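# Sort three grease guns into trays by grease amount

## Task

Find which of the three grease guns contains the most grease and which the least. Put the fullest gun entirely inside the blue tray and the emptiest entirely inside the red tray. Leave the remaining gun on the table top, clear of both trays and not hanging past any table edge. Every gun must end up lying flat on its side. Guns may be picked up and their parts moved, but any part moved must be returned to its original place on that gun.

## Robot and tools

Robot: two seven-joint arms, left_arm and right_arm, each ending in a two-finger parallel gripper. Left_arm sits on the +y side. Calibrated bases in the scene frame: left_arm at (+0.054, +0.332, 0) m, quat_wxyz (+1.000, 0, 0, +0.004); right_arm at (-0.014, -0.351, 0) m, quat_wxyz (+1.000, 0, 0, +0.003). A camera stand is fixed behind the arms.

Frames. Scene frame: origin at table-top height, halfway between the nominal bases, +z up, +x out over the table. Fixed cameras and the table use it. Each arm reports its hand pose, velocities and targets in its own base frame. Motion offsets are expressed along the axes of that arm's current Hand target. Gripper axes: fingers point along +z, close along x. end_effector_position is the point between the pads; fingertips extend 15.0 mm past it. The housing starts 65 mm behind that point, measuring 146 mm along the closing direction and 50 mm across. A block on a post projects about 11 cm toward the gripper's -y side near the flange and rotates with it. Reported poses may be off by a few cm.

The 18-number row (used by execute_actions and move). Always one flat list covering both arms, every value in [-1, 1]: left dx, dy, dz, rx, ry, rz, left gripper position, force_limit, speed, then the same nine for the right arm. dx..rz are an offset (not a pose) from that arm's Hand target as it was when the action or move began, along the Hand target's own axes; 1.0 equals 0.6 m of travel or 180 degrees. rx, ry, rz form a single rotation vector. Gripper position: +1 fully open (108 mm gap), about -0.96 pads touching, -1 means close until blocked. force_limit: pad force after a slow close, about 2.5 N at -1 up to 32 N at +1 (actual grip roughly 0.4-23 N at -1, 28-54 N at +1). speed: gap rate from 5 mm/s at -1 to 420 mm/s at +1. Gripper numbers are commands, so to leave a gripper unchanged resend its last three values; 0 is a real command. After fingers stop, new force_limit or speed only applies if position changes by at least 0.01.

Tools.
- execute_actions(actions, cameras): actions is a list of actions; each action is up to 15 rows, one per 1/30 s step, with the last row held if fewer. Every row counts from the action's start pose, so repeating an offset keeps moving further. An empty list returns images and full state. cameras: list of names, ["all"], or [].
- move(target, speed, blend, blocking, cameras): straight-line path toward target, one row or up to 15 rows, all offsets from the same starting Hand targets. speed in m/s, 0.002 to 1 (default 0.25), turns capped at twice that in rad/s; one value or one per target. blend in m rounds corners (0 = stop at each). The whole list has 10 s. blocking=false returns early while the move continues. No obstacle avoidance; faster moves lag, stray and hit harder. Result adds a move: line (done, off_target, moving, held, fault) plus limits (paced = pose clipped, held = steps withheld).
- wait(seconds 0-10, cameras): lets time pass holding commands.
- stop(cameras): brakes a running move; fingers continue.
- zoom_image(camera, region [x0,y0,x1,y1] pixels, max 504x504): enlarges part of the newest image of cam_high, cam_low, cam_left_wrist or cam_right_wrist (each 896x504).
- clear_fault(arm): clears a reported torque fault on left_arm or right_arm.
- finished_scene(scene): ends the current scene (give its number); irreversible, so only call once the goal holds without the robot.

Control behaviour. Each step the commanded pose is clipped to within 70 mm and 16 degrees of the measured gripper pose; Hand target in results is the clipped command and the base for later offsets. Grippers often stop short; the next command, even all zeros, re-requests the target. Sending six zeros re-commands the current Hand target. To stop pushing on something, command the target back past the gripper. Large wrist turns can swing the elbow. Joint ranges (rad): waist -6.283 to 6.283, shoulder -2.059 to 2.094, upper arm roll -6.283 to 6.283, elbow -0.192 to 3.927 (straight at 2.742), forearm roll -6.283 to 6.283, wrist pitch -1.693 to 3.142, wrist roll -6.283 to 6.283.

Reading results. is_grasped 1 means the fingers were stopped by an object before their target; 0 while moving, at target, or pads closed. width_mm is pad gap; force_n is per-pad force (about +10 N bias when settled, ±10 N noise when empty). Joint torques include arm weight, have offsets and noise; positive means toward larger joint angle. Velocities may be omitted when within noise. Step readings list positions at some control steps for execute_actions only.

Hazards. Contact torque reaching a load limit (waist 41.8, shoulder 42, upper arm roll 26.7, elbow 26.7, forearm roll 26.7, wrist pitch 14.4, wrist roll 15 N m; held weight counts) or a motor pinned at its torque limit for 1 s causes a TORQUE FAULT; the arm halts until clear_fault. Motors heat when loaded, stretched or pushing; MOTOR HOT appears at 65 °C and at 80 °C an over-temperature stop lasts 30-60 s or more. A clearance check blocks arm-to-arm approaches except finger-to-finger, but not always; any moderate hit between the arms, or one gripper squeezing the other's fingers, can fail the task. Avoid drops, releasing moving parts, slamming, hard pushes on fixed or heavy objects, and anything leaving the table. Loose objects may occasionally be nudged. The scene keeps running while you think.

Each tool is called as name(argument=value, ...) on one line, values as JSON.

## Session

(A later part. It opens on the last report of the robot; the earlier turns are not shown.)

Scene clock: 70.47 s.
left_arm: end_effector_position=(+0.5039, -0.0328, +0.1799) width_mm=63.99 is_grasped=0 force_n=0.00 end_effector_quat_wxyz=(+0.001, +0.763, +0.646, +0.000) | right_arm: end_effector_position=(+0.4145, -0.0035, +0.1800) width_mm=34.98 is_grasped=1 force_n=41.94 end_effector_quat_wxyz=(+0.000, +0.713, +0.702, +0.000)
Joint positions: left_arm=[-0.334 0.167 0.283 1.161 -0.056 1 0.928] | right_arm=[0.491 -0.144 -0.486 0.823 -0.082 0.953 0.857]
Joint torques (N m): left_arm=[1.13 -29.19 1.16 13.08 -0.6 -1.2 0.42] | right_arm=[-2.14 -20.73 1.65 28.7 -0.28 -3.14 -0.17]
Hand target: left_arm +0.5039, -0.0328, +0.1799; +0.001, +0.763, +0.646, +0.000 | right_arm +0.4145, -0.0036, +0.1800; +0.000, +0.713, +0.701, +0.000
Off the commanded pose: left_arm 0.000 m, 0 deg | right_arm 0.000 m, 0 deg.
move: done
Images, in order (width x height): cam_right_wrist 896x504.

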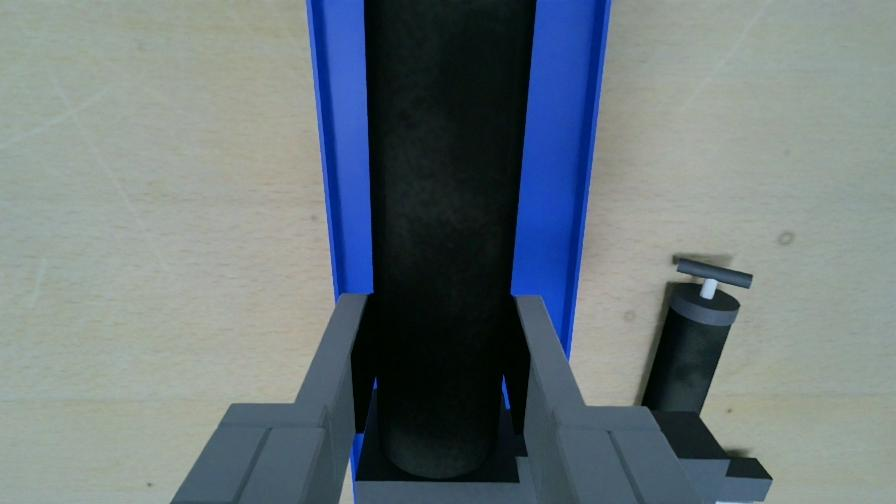

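move(target=[[0,0,0,0,0,0,0.2,0,0.2,-0.0233,0.0667,0.05,0,0,0,-1,0.6,-0.3],[0,0,0,0,0,0,0.2,0,0.2,-0.0233,0.0667,0.2442,0,0,0,-1,0.6,-0.3],[0,0,0,0,0,0,0.2,0,0.2,-0.0233,0.0667,0.2442,0,0,0,-0.1,0,0.2],[0,0,0,0,0,0,0.2,0,0.2,-0.0233,0.0667,0.05,0,0,0,-0.1,0,0.2],[0,0,0,0,0,0,0.2,0,0.2,0.2653,0.2697,0.1,0,0,0.017,0.2,0,0.2]], speed=[0.25,0.15,0.2,0.3,0.35], blend=[0.015,0,0,0.03,0], cameras=["cam_right_wrist","cam_high"])

Scene clock: 76.07 s.
left_arm: end_effector_position=(+0.5039, -0.0328, +0.1799) width_mm=63.99 is_grasped=0 force_n=0.00 end_effector_quat_wxyz=(+0.001, +0.763, +0.646, +0.000) | right_arm: end_effector_position=(+0.5788, +0.1530, +0.1200) width_mm=63.99 is_grasped=0 force_n=0.00 end_effector_quat_wxyz=(+0.000, +0.731, +0.682, +0.000)
Joint positions: left_arm=[-0.334 0.167 0.283 1.161 -0.056 1 0.928] | right_arm=[0.557 0.565 -0.369 1.525 0.231 1.004 0.97]
Joint torques (N m): left_arm=[1.03 -29.03 1.22 13.06 -0.54 -1.27 0.27] | right_arm=[-2.86 -33.98 -5.1 26.45 0.4 -1.83 0.19]
Hand target: left_arm +0.5039, -0.0328, +0.1799; +0.001, +0.763, +0.646, +0.000 | right_arm +0.5788, +0.1530, +0.1200; +0.000, +0.731, +0.682, +0.000
Off the commanded pose: left_arm 0.000 m, 0 deg | right_arm 0.000 m, 0 deg.
move: done
Images, in order (width x height): cam_high 896x504, cam_right_wrist 896x504.

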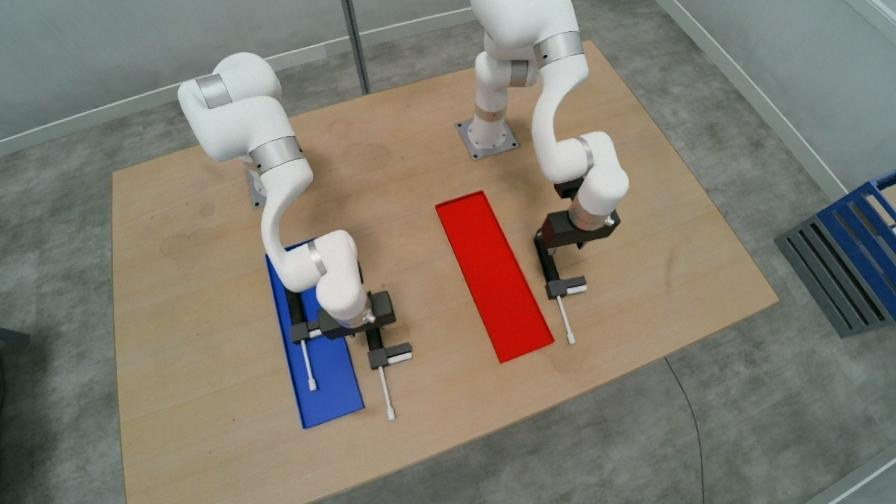

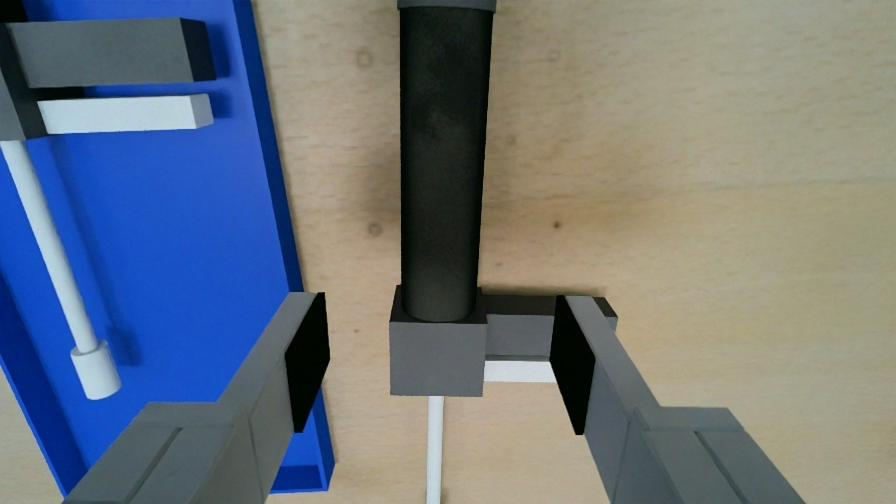

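move(target=[[0,0,0,0,0,0,0.2,0,0.2,0,0,0.1508,0,0,0,0.2,0,0.2],[0,0,0,0,0,0,0.2,0,0.2,0,0,0.1508,0,0,0,-1,0.6,-0.3],[0,0,0,0,0,0,0.2,0,0.2,0,0,0,0,0,0,-1,0.6,-0.3],[0,0,0,0,0,0,0.2,0,0.2,0.281,-0.0263,0,0,0,0,-1,0.6,-0.3],[0,0,0,0,0,0,0.2,0,0.2,0.281,-0.0263,0.1508,0,0,0,-1,0.6,-0.3]], speed=[0.2,0.2,0.3,0.3,0.2], blend=[0,0,0.02,0.02,0])

move(target=[[0,0,0,0,0,0,0.2,0,0.2,0,0,0,0,0,0,0.2,0,0.2],[0,0,0,0,0,0,0.2,0,0.2,0,0,-0.15,0,0,0,0.2,0,0.2],[-0.5403,0.0872,0.1332,0,0,-0.03,0.2,0,0.2,-0.55,-0.17,-0.37,0,0,0,0.2,0,0.2]], speed=[0.2,0.3,0.35], blend=[0,0.03,0], cameras=["cam_left_wrist"])

Scene clock: 80.63 s.
left_arm: end_effector_position=(+0.5039, -0.0328, +0.1799) width_mm=63.99 is_grasped=0 force_n=0.00 end_effector_quat_wxyz=(+0.001, +0.763, +0.646, +0.000) | right_arm: end_effector_position=(+0.5747, +0.3224, +0.0297) width_mm=34.95 is_grasped=1 force_n=43.52 end_effector_quat_wxyz=(+0.000, +0.731, +0.682, +0.000)
Joint positions: left_arm=[-0.334 0.167 0.283 1.161 -0.056 1 0.928] | right_arm=[0.695 0.9 -0.27 1.836 0.257 0.97 1.232]
Joint torques (N m): left_arm=[1.08 -29.25 1.14 13.06 -0.66 -1.22 0.42] | right_arm=[-2.26 -41.08 -5.41 27.72 0.57 -2.75 -0.26]
Hand target: left_arm +0.5039, -0.0328, +0.1799; +0.001, +0.763, +0.646, +0.000 | right_arm +0.5746, +0.3224, +0.0295; +0.000, +0.731, +0.682, +0.000
Off the commanded pose: left_arm 0.000 m, 0 deg | right_arm 0.000 m, 0 deg.
move: done

Scene clock: 83.13 s.
left_arm: end_effector_position=(+0.5018, -0.3612, +0.1003) width_mm=63.99 is_grasped=0 force_n=0.00 end_effector_quat_wxyz=(+0.001, +0.732, +0.681, +0.000) | right_arm: end_effector_position=(+0.4502, +0.0002, +0.2515) width_mm=64.00 is_grasped=0 force_n=0.00 end_effector_quat_wxyz=(+0.000, +0.731, +0.682, +0.000)
Joint positions: left_arm=[-0.678 0.627 0.069 1.608 -0.049 0.982 0.263] | right_arm=[0.562 -0.094 -0.542 1.086 -0.052 1.168 0.897]
Joint torques (N m): left_arm=[-0.63 -41.49 0.33 13.07 1.17 -1.25 -0.39] | right_arm=[-2.57 -19.46 0.92 26.06 -0.29 -1.77 -0.16]
Hand target: left_arm +0.5018, -0.3612, +0.1003; +0.001, +0.732, +0.681, +0.000 | right_arm +0.4502, +0.0001, +0.2515; +0.000, +0.731, +0.682, +0.000
Off the commanded pose: left_arm 0.000 m, 0 deg | right_arm 0.000 m, 0 deg.
move: done
Images, in order (width x height): cam_left_wrist 896x504.

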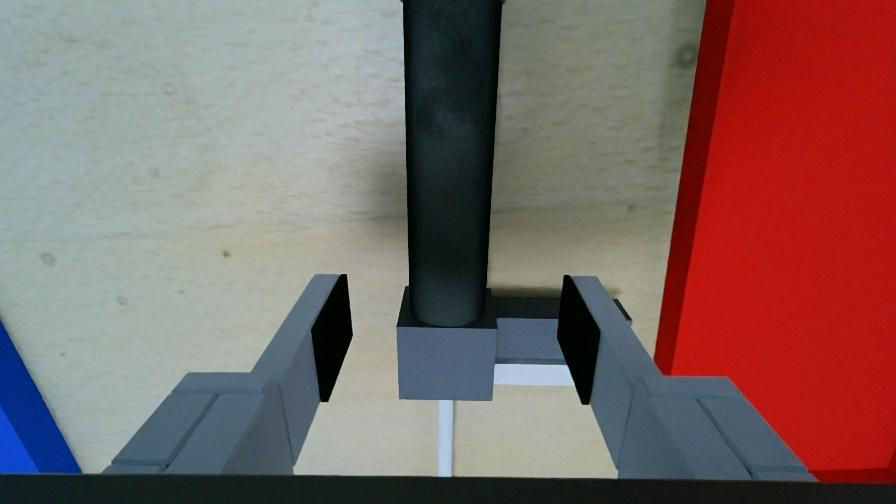

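move(target=[[-0.003,0,0.1185,0,0,0,0.2,0,0.2,0,0,0,0,0,0,0.2,0,0.2],[-0.003,0,0.1185,0,0,0,-1,0.6,-0.3,0,0,0,0,0,0,0.2,0,0.2],[-0.003,0,-0.05,0,0,0,-1,0.6,-0.3,0,0,0,0,0,0,0.2,0,0.2],[0.5462,-0.0357,-0.1833,0,0,0.03,-1,0.6,-0.3,0,0,0,0,0,0,0.2,0,0.2],[0.5462,-0.0357,-0.0833,0,0,0.03,-1,0.6,-0.3,0,0,0,0,0,0,0.2,0,0.2],[0.5462,-0.0357,-0.1333,0,0,0.03,-1,0.6,-0.3,0,0,0,0,0,0,0.2,0,0.2]], speed=[0.2,0.2,0.3,0.35,0.25,0.25], blend=[0,0,0.03,0,0,0])

wait(seconds=0.1)

wait(seconds=0.1)

wait(seconds=0.1)

move(target=[[0,0,-0.05,0,0,0,-1,0.6,-0.3,0,0,0,0,0,0,0.2,0,0.2],[0,0,0,0,0,0,-1,0.6,-0.3,0,0,0,0,0,0,0.2,0,0.2]])

wait(seconds=0.1)

wait(seconds=0.1)

wait(seconds=0.1)

Scene clock: 88.67 s.
left_arm: end_effector_position=(+0.5040, -0.0327, +0.1800) width_mm=34.94 is_grasped=1 force_n=43.05 end_effector_quat_wxyz=(+0.000, +0.763, +0.646, +0.000) | right_arm: end_effector_position=(+0.4502, +0.0001, +0.2515) width_mm=64.00 is_grasped=0 force_n=0.00 end_effector_quat_wxyz=(+0.000, +0.731, +0.682, +0.000)
Joint positions: left_arm=[-0.334 0.168 0.284 1.161 -0.056 1.001 0.928] | right_arm=[0.562 -0.094 -0.542 1.086 -0.052 1.168 0.897]
Joint torques (N m): left_arm=[-0.78 -36.76 1.29 14.97 1.23 -1.55 -0.45] | right_arm=[-2.16 -19.14 1.08 27.16 -0.38 -2.09 0.07]
Hand target: left_arm +0.5040, -0.0327, +0.1800; +0.001, +0.763, +0.646, +0.000 | right_arm +0.4502, +0.0001, +0.2515; +0.000, +0.731, +0.682, +0.000
Off the commanded pose: left_arm 0.000 m, 0 deg | right_arm 0.000 m, 0 deg.
move: done

Scene clock: 88.77 s.
left_arm: end_effector_position=(+0.5040, -0.0327, +0.1800) width_mm=34.94 is_grasped=1 force_n=43.05 end_effector_quat_wxyz=(+0.000, +0.763, +0.646, +0.000) | right_arm: end_effector_position=(+0.4502, +0.0001, +0.2515) width_mm=64.00 is_grasped=0 force_n=0.00 end_effector_quat_wxyz=(+0.000, +0.731, +0.682, +0.000)
Joint positions: left_arm=[-0.334 0.168 0.284 1.162 -0.056 1.001 0.928] | right_arm=[0.562 -0.094 -0.542 1.086 -0.052 1.168 0.897]
Joint torques (N m): left_arm=[-0.59 -36.63 1.29 14.88 1.22 -1.54 -0.46] | right_arm=[-1.93 -19.7 1.08 26.99 -0.57 -1.88 0.16]
Hand target: left_arm +0.5040, -0.0327, +0.1800; +0.001, +0.763, +0.646, +0.000 | right_arm +0.4502, +0.0001, +0.2515; +0.000, +0.731, +0.682, +0.000
Tool commands: left_gripper/position=-1.0 left_gripper/force_limit=+0.6 left_gripper/speed=-0.3 right_gripper/position=+0.2 right_gripper/force_limit=+0.0 right_gripper/speed=+0.2
Off the commanded pose: left_arm 0.000 m, 0 deg | right_arm 0.000 m, 0 deg.
wait: 0.10 s; no rest

Scene clock: 88.87 s.
left_arm: end_effector_position=(+0.5040, -0.0327, +0.1800) width_mm=34.94 is_grasped=1 force_n=43.05 end_effector_quat_wxyz=(+0.001, +0.763, +0.646, +0.000) | right_arm: end_effector_position=(+0.4502, +0.0001, +0.2515) width_mm=64.00 is_grasped=0 force_n=0.00 end_effector_quat_wxyz=(+0.000, +0.731, +0.682, +0.000)
Joint positions: left_arm=[-0.334 0.168 0.284 1.162 -0.056 1.001 0.928] | right_arm=[0.562 -0.094 -0.542 1.086 -0.052 1.168 0.897]
Joint torques (N m): left_arm=[-0.59 -36.65 1.27 15.05 1.25 -1.65 -0.32] | right_arm=[-2.39 -19.75 1.06 27.33 -0.35 -1.83 0.01]
Hand target: left_arm +0.5040, -0.0327, +0.1800; +0.001, +0.763, +0.646, +0.000 | right_arm +0.4502, +0.0001, +0.2515; +0.000, +0.731, +0.682, +0.000
Tool commands: left_gripper/position=-1.0 left_gripper/force_limit=+0.6 left_gripper/speed=-0.3 right_gripper/position=+0.2 right_gripper/force_limit=+0.0 right_gripper/speed=+0.2
Off the commanded pose: left_arm 0.000 m, 0 deg | right_arm 0.000 m, 0 deg.
wait: 0.10 s; no rest

Scene clock: 88.97 s.
left_arm: end_effector_position=(+0.5040, -0.0327, +0.1800) width_mm=34.94 is_grasped=1 force_n=43.05 end_effector_quat_wxyz=(+0.001, +0.763, +0.646, +0.000) | right_arm: end_effector_position=(+0.4502, +0.0001, +0.2515) width_mm=64.00 is_grasped=0 force_n=0.00 end_effector_quat_wxyz=(+0.000, +0.731, +0.682, +0.000)
Joint positions: left_arm=[-0.334 0.168 0.284 1.162 -0.056 1.001 0.928] | right_arm=[0.562 -0.094 -0.542 1.086 -0.052 1.168 0.897]
Joint torques (N m): left_arm=[-0.59 -36.82 1.4 14.89 1.18 -1.6 -0.41] | right_arm=[-1.8 -19.32 1.25 27.27 -0.55 -1.85 0.16]
Hand target: left_arm +0.5040, -0.0327, +0.1800; +0.001, +0.763, +0.646, +0.000 | right_arm +0.4502, +0.0001, +0.2515; +0.000, +0.731, +0.682, +0.000
Tool commands: left_gripper/position=-1.0 left_gripper/force_limit=+0.6 left_gripper/speed=-0.3 right_gripper/position=+0.2 right_gripper/force_limit=+0.0 right_gripper/speed=+0.2
Off the commanded pose: left_arm 0.000 m, 0 deg | right_arm 0.000 m, 0 deg.
wait: 0.10 s; no rest

Scene clock: 90.27 s.
left_arm: end_effector_position=(+0.5040, -0.0327, +0.1800) width_mm=34.94 is_grasped=1 force_n=43.05 end_effector_quat_wxyz=(+0.001, +0.763, +0.646, +0.000) | right_arm: end_effector_position=(+0.4502, +0.0001, +0.2515) width_mm=64.00 is_grasped=0 force_n=0.00 end_effector_quat_wxyz=(+0.000, +0.731, +0.682, +0.000)
Joint positions: left_arm=[-0.334 0.168 0.284 1.162 -0.056 1.001 0.928] | right_arm=[0.562 -0.094 -0.542 1.086 -0.052 1.168 0.897]
Joint torques (N m): left_arm=[1.23 -32.88 0.55 14.12 -0.54 -1.85 0.31] | right_arm=[-2.23 -19.23 1.14 27.19 -0.41 -1.72 -0.09]
Hand target: left_arm +0.5040, -0.0327, +0.1800; +0.001, +0.763, +0.646, +0.000 | right_arm +0.4502, +0.0001, +0.2515; +0.000, +0.731, +0.682, +0.000
Off the commanded pose: left_arm 0.000 m, 0 deg | right_arm 0.000 m, 0 deg.
move: done

Scene clock: 90.37 s.
left_arm: end_effector_position=(+0.5040, -0.0327, +0.1800) width_mm=34.94 is_grasped=1 force_n=43.05 end_effector_quat_wxyz=(+0.001, +0.763, +0.646, +0.000) | right_arm: end_effector_position=(+0.4502, +0.0001, +0.2515) width_mm=64.00 is_grasped=0 force_n=0.00 end_effector_quat_wxyz=(+0.000, +0.731, +0.682, +0.000)
Joint positions: left_arm=[-0.334 0.168 0.284 1.162 -0.056 1.001 0.928] | right_arm=[0.562 -0.094 -0.542 1.086 -0.052 1.168 0.897]
Joint torques (N m): left_arm=[1.21 -32.69 0.74 14.27 -0.65 -1.87 0.39] | right_arm=[-2.66 -19.19 1.13 26.93 -0.25 -1.72 0.07]
Hand target: left_arm +0.5040, -0.0327, +0.1800; +0.001, +0.763, +0.646, +0.000 | right_arm +0.4502, +0.0001, +0.2515; +0.000, +0.731, +0.682, +0.000
Tool commands: left_gripper/position=-1.0 left_gripper/force_limit=+0.6 left_gripper/speed=-0.3 right_gripper/position=+0.2 right_gripper/force_limit=+0.0 right_gripper/speed=+0.2
Off the commanded pose: left_arm 0.000 m, 0 deg | right_arm 0.000 m, 0 deg.
wait: 0.10 s; no rest

Scene clock: 90.47 s.
left_arm: end_effector_position=(+0.5040, -0.0327, +0.1800) width_mm=34.94 is_grasped=1 force_n=43.05 end_effector_quat_wxyz=(+0.001, +0.763, +0.646, +0.000) | right_arm: end_effector_position=(+0.4502, +0.0001, +0.2515) width_mm=64.00 is_grasped=0 force_n=0.00 end_effector_quat_wxyz=(+0.000, +0.731, +0.682, +0.000)
Joint positions: left_arm=[-0.334 0.168 0.284 1.162 -0.056 1.001 0.928] | right_arm=[0.562 -0.094 -0.542 1.086 -0.052 1.168 0.897]
Joint torques (N m): left_arm=[1.22 -32.84 0.63 14.21 -0.66 -1.81 0.37] | right_arm=[-2.12 -18.99 1.69 27.14 -0.45 -1.75 -0.06]
Hand target: left_arm +0.5040, -0.0327, +0.1800; +0.001, +0.763, +0.646, +0.000 | right_arm +0.4502, +0.0001, +0.2515; +0.000, +0.731, +0.682, +0.000
Tool commands: left_gripper/position=-1.0 left_gripper/force_limit=+0.6 left_gripper/speed=-0.3 right_gripper/position=+0.2 right_gripper/force_limit=+0.0 right_gripper/speed=+0.2
Off the commanded pose: left_arm 0.000 m, 0 deg | right_arm 0.000 m, 0 deg.
wait: 0.10 s; no rest

Scene clock: 90.57 s.
left_arm: end_effector_position=(+0.5040, -0.0327, +0.1800) width_mm=34.94 is_grasped=1 force_n=43.05 end_effector_quat_wxyz=(+0.001, +0.763, +0.646, +0.000) | right_arm: end_effector_position=(+0.4502, +0.0001, +0.2515) width_mm=64.00 is_grasped=0 force_n=0.00 end_effector_quat_wxyz=(+0.000, +0.731, +0.682, +0.000)
Joint positions: left_arm=[-0.334 0.168 0.284 1.162 -0.056 1.001 0.928] | right_arm=[0.562 -0.094 -0.542 1.086 -0.052 1.168 0.897]
Joint torques (N m): left_arm=[1.19 -32.83 0.67 14.22 -0.7 -1.82 0.43] | right_arm=[-1.9 -19.14 1.23 27.09 -0.4 -1.92 -0.04]
Hand target: left_arm +0.5040, -0.0327, +0.1800; +0.001, +0.763, +0.646, +0.000 | right_arm +0.4502, +0.0001, +0.2515; +0.000, +0.731, +0.682, +0.000
Tool commands: left_gripper/position=-1.0 left_gripper/force_limit=+0.6 left_gripper/speed=-0.3 right_gripper/position=+0.2 right_gripper/force_limit=+0.0 right_gripper/speed=+0.2
Off the commanded pose: left_arm 0.000 m, 0 deg | right_arm 0.000 m, 0 deg.
wait: 0.10 s; no rest

move(target=[-0.2948,-0.025,0,0,0,-0.047,-1,0.6,-0.3,0,0,0,0,0,0,0.2,0,0.2], speed=0.3, cameras=["cam_left_wrist"])

Scene clock: 93.50 s.
left_arm: end_effector_position=(+0.4600, -0.2046, +0.1801) width_mm=34.94 is_grasped=1 force_n=43.02 end_effector_quat_wxyz=(+0.001, +0.714, +0.700, +0.000) | right_arm: end_effector_position=(+0.4502, +0.0001, +0.2515) width_mm=64.00 is_grasped=0 force_n=0.00 end_effector_quat_wxyz=(+0.000, +0.731, +0.682, +0.000)
Joint positions: left_arm=[-0.553 0.157 0.141 1.154 -0.027 0.998 0.405] | right_arm=[0.562 -0.094 -0.542 1.086 -0.052 1.168 0.897]
Joint torques (N m): left_arm=[-0.85 -33.26 0.11 14.96 1.3 -1.49 -0.4] | right_arm=[-1.95 -19.43 1.37 27.12 -0.71 -1.86 0.08]
Hand target: left_arm +0.4599, -0.2047, +0.1801; +0.001, +0.714, +0.700, +0.000 | right_arm +0.4502, +0.0001, +0.2515; +0.000, +0.731, +0.682, +0.000
Off the commanded pose: left_arm 0.000 m, 0 deg | right_arm 0.000 m, 0 deg.
move: done
Images, in order (width x height): cam_left_wrist 896x504.

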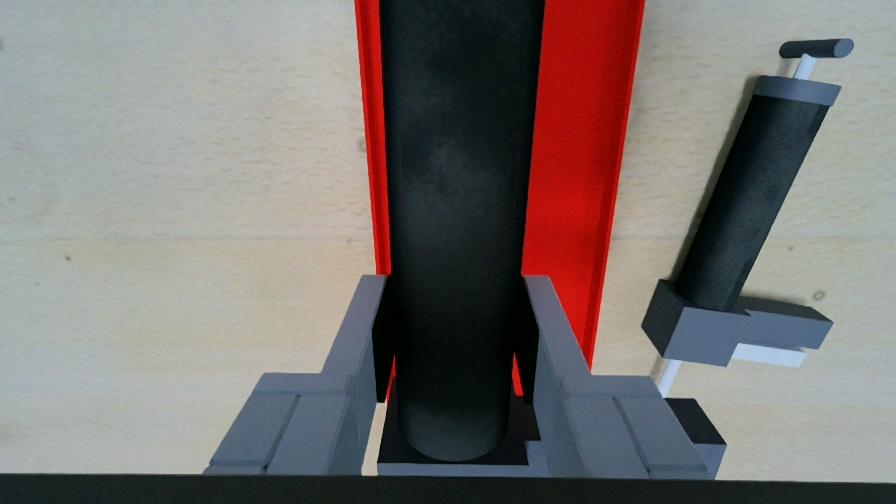

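move(target=[[-0.0067,0,0.05,0,0,0,-1,0.6,-0.3,0,0,0,0,0,0,0.2,0,0.2],[-0.0067,0,0.2443,0,0,0,-1,0.6,-0.3,0,0,0,0,0,0,0.2,0,0.2],[-0.0067,0,0.2443,0,0,0,-0.1,0,0.2,0,0,0,0,0,0,0.2,0,0.2],[-0.0067,-0.05,-0.05,0,0,0,-0.1,0,0.2,0,0,0,0,0,0,0.2,0,0.2]], speed=[0.25,0.15,0.2,0.3], blend=[0.015,0,0,0], cameras=["cam_left_wrist","cam_low","cam_high","cam_right_wrist"])

zoom_image(camera="cam_high", region=[240, 180, 620, 440])

Scene clock: 97.33 s.
left_arm: end_effector_position=(+0.4298, -0.2081, +0.2100) width_mm=47.50 is_grasped=0 force_n=0.00 end_effector_quat_wxyz=(+0.000, +0.714, +0.700, +0.000) | right_arm: end_effector_position=(+0.4502, +0.0001, +0.2515) width_mm=64.00 is_grasped=0 force_n=0.00 end_effector_quat_wxyz=(+0.000, +0.731, +0.682, +0.000)
Joint positions: left_arm=[-0.577 0.042 0.128 1.102 -0.007 1.06 0.358] | right_arm=[0.562 -0.094 -0.542 1.086 -0.052 1.168 0.897]
Joint torques (N m): left_arm=[-0.59 -30.4 -0.28 13.44 1.1 -1.1 -0.41] | right_arm=[-1.32 -19.37 1.83 27.04 -0.32 -2.14 0.14]
Hand target: left_arm +0.4299, -0.2081, +0.2101; +0.001, +0.714, +0.700, +0.000 | right_arm +0.4502, +0.0001, +0.2515; +0.000, +0.731, +0.682, +0.000
Off the commanded pose: left_arm 0.000 m, 0 deg | right_arm 0.000 m, 0 deg.
move: done

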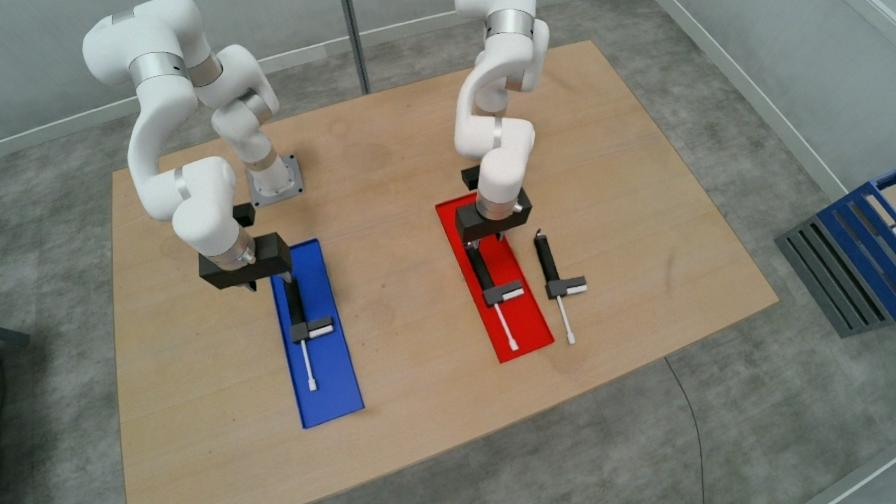

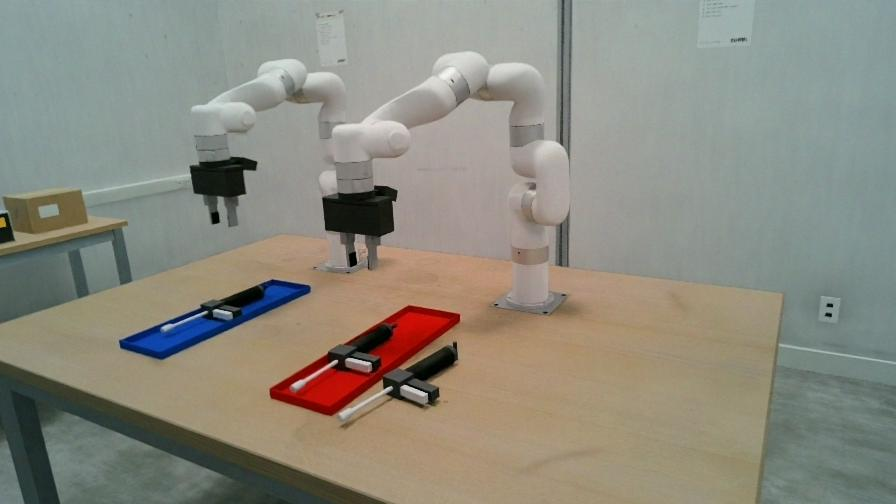

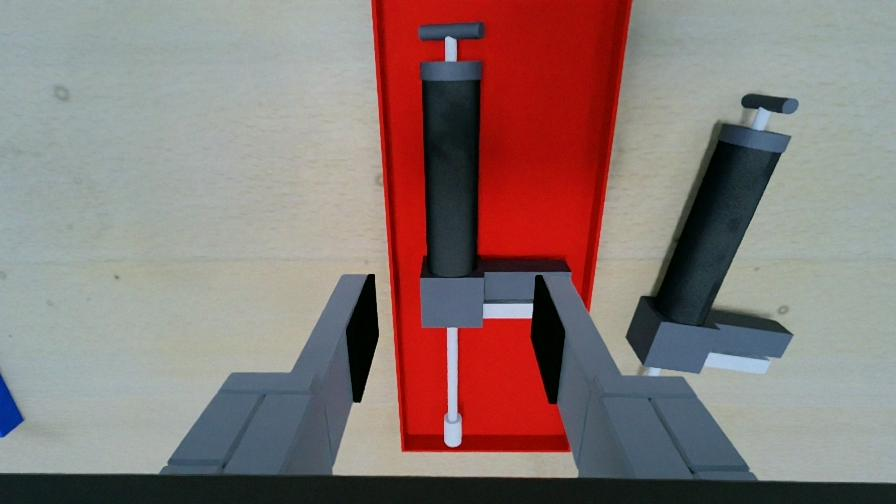

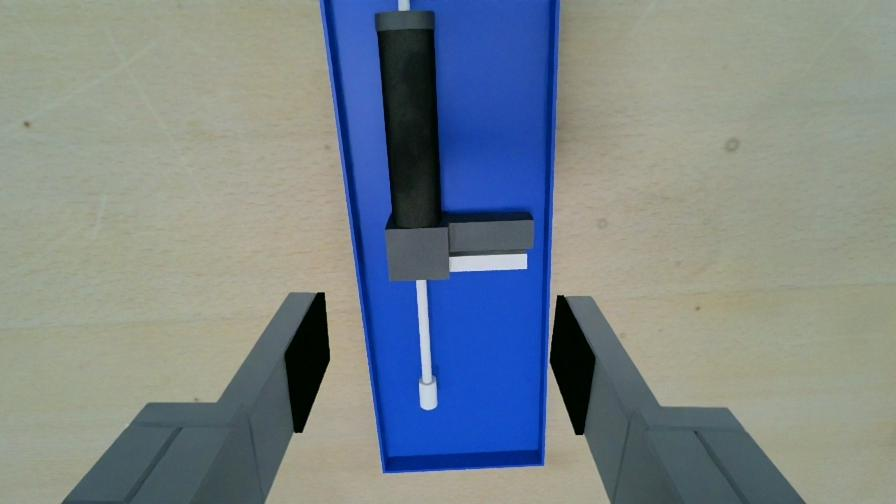

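Scaled by 1.326 from the camera's 896x504 image, which has a finer 1280x720 frame.

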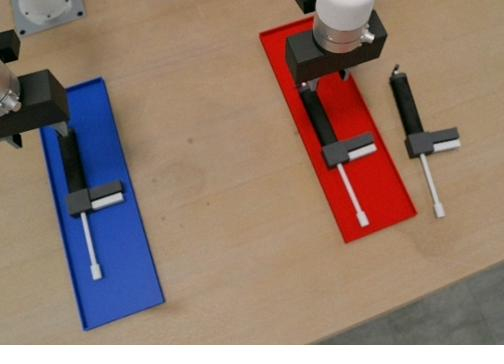

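move(target=[[0,0.05,0.2943,0,0,0,-0.1,0,0.2,0,0,0,0,0,0,0.2,0,0.2],[0,0.05,0.2943,0,0,0,-1,0.6,-0.3,0,0,0,0,0,0,0.2,0,0.2],[0,0.05,0.26,0,0,0,-1,0.6,-0.3,0,0,0,0,0,0,0.2,0,0.2],[0,-0.02,0.26,0,0,0,-1,0.6,-0.3,0,0,0,0,0,0,0.2,0,0.2],[0,-0.02,0.294,0,0,0,-1,0.6,-0.3,0,0,0,0,0,0,0.2,0,0.2],[0,-0.02,0.294,0,0,0,-0.1,0,0.2,0,0,0,0,0,0,0.2,0,0.2],[0,-0.02,0.05,0,0,0,-0.1,0,0.2,0,0,0,0,0,0,0.2,0,0.2]], speed=[0.25,0.2,0.15,0.2,0.1,0.2,0.3], blend=[0,0,0.005,0.005,0,0,0], cameras=["cam_left_wrist","cam_low"])

Scene clock: 102.87 s.
left_arm: end_effector_position=(+0.4178, -0.2079, +0.1800) width_mm=47.50 is_grasped=0 force_n=0.00 end_effector_quat_wxyz=(+0.000, +0.714, +0.700, +0.000) | right_arm: end_effector_position=(+0.4502, +0.0001, +0.2515) width_mm=64.00 is_grasped=0 force_n=0.00 end_effector_quat_wxyz=(+0.000, +0.731, +0.682, +0.000)
Joint positions: left_arm=[-0.592 0.04 0.132 1.01 -0.007 0.969 0.348] | right_arm=[0.562 -0.094 -0.542 1.086 -0.052 1.168 0.897]
Joint torques (N m): left_arm=[-0.5 -30.02 -0.29 13.13 1.14 -1.16 -0.38] | right_arm=[-1.59 -19.68 1.7 27.13 -0.6 -1.89 0.09]
Hand target: left_arm +0.4179, -0.2079, +0.1801; +0.001, +0.714, +0.700, +0.000 | right_arm +0.4502, +0.0001, +0.2515; +0.000, +0.731, +0.682, +0.000
Off the commanded pose: left_arm 0.000 m, 0 deg | right_arm 0.000 m, 0 deg.
move: done
Images, in order (width x height): cam_low 896x504, cam_left_wrist 896x504.

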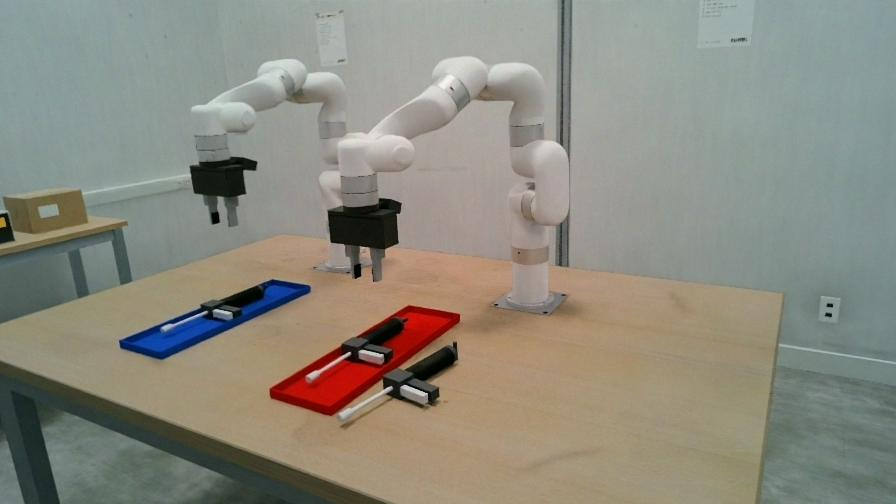

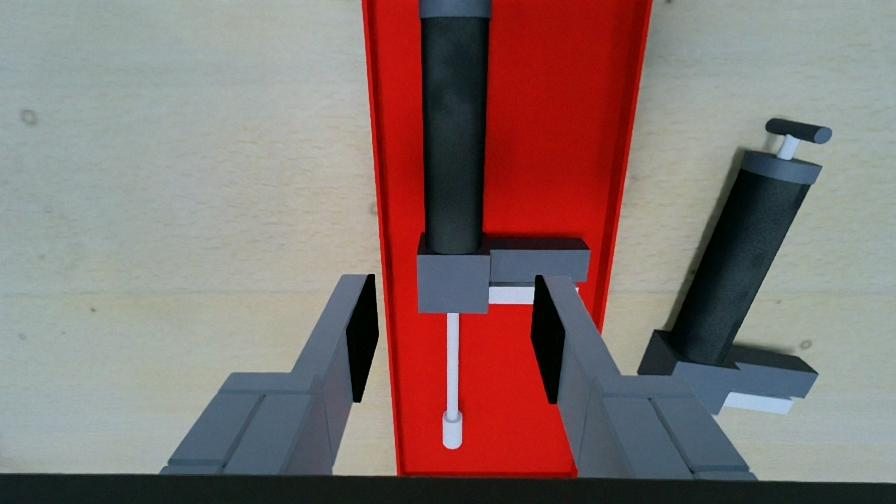

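Safely inside now.

finished_scene(scene=3)

The scene is finished: the task was done.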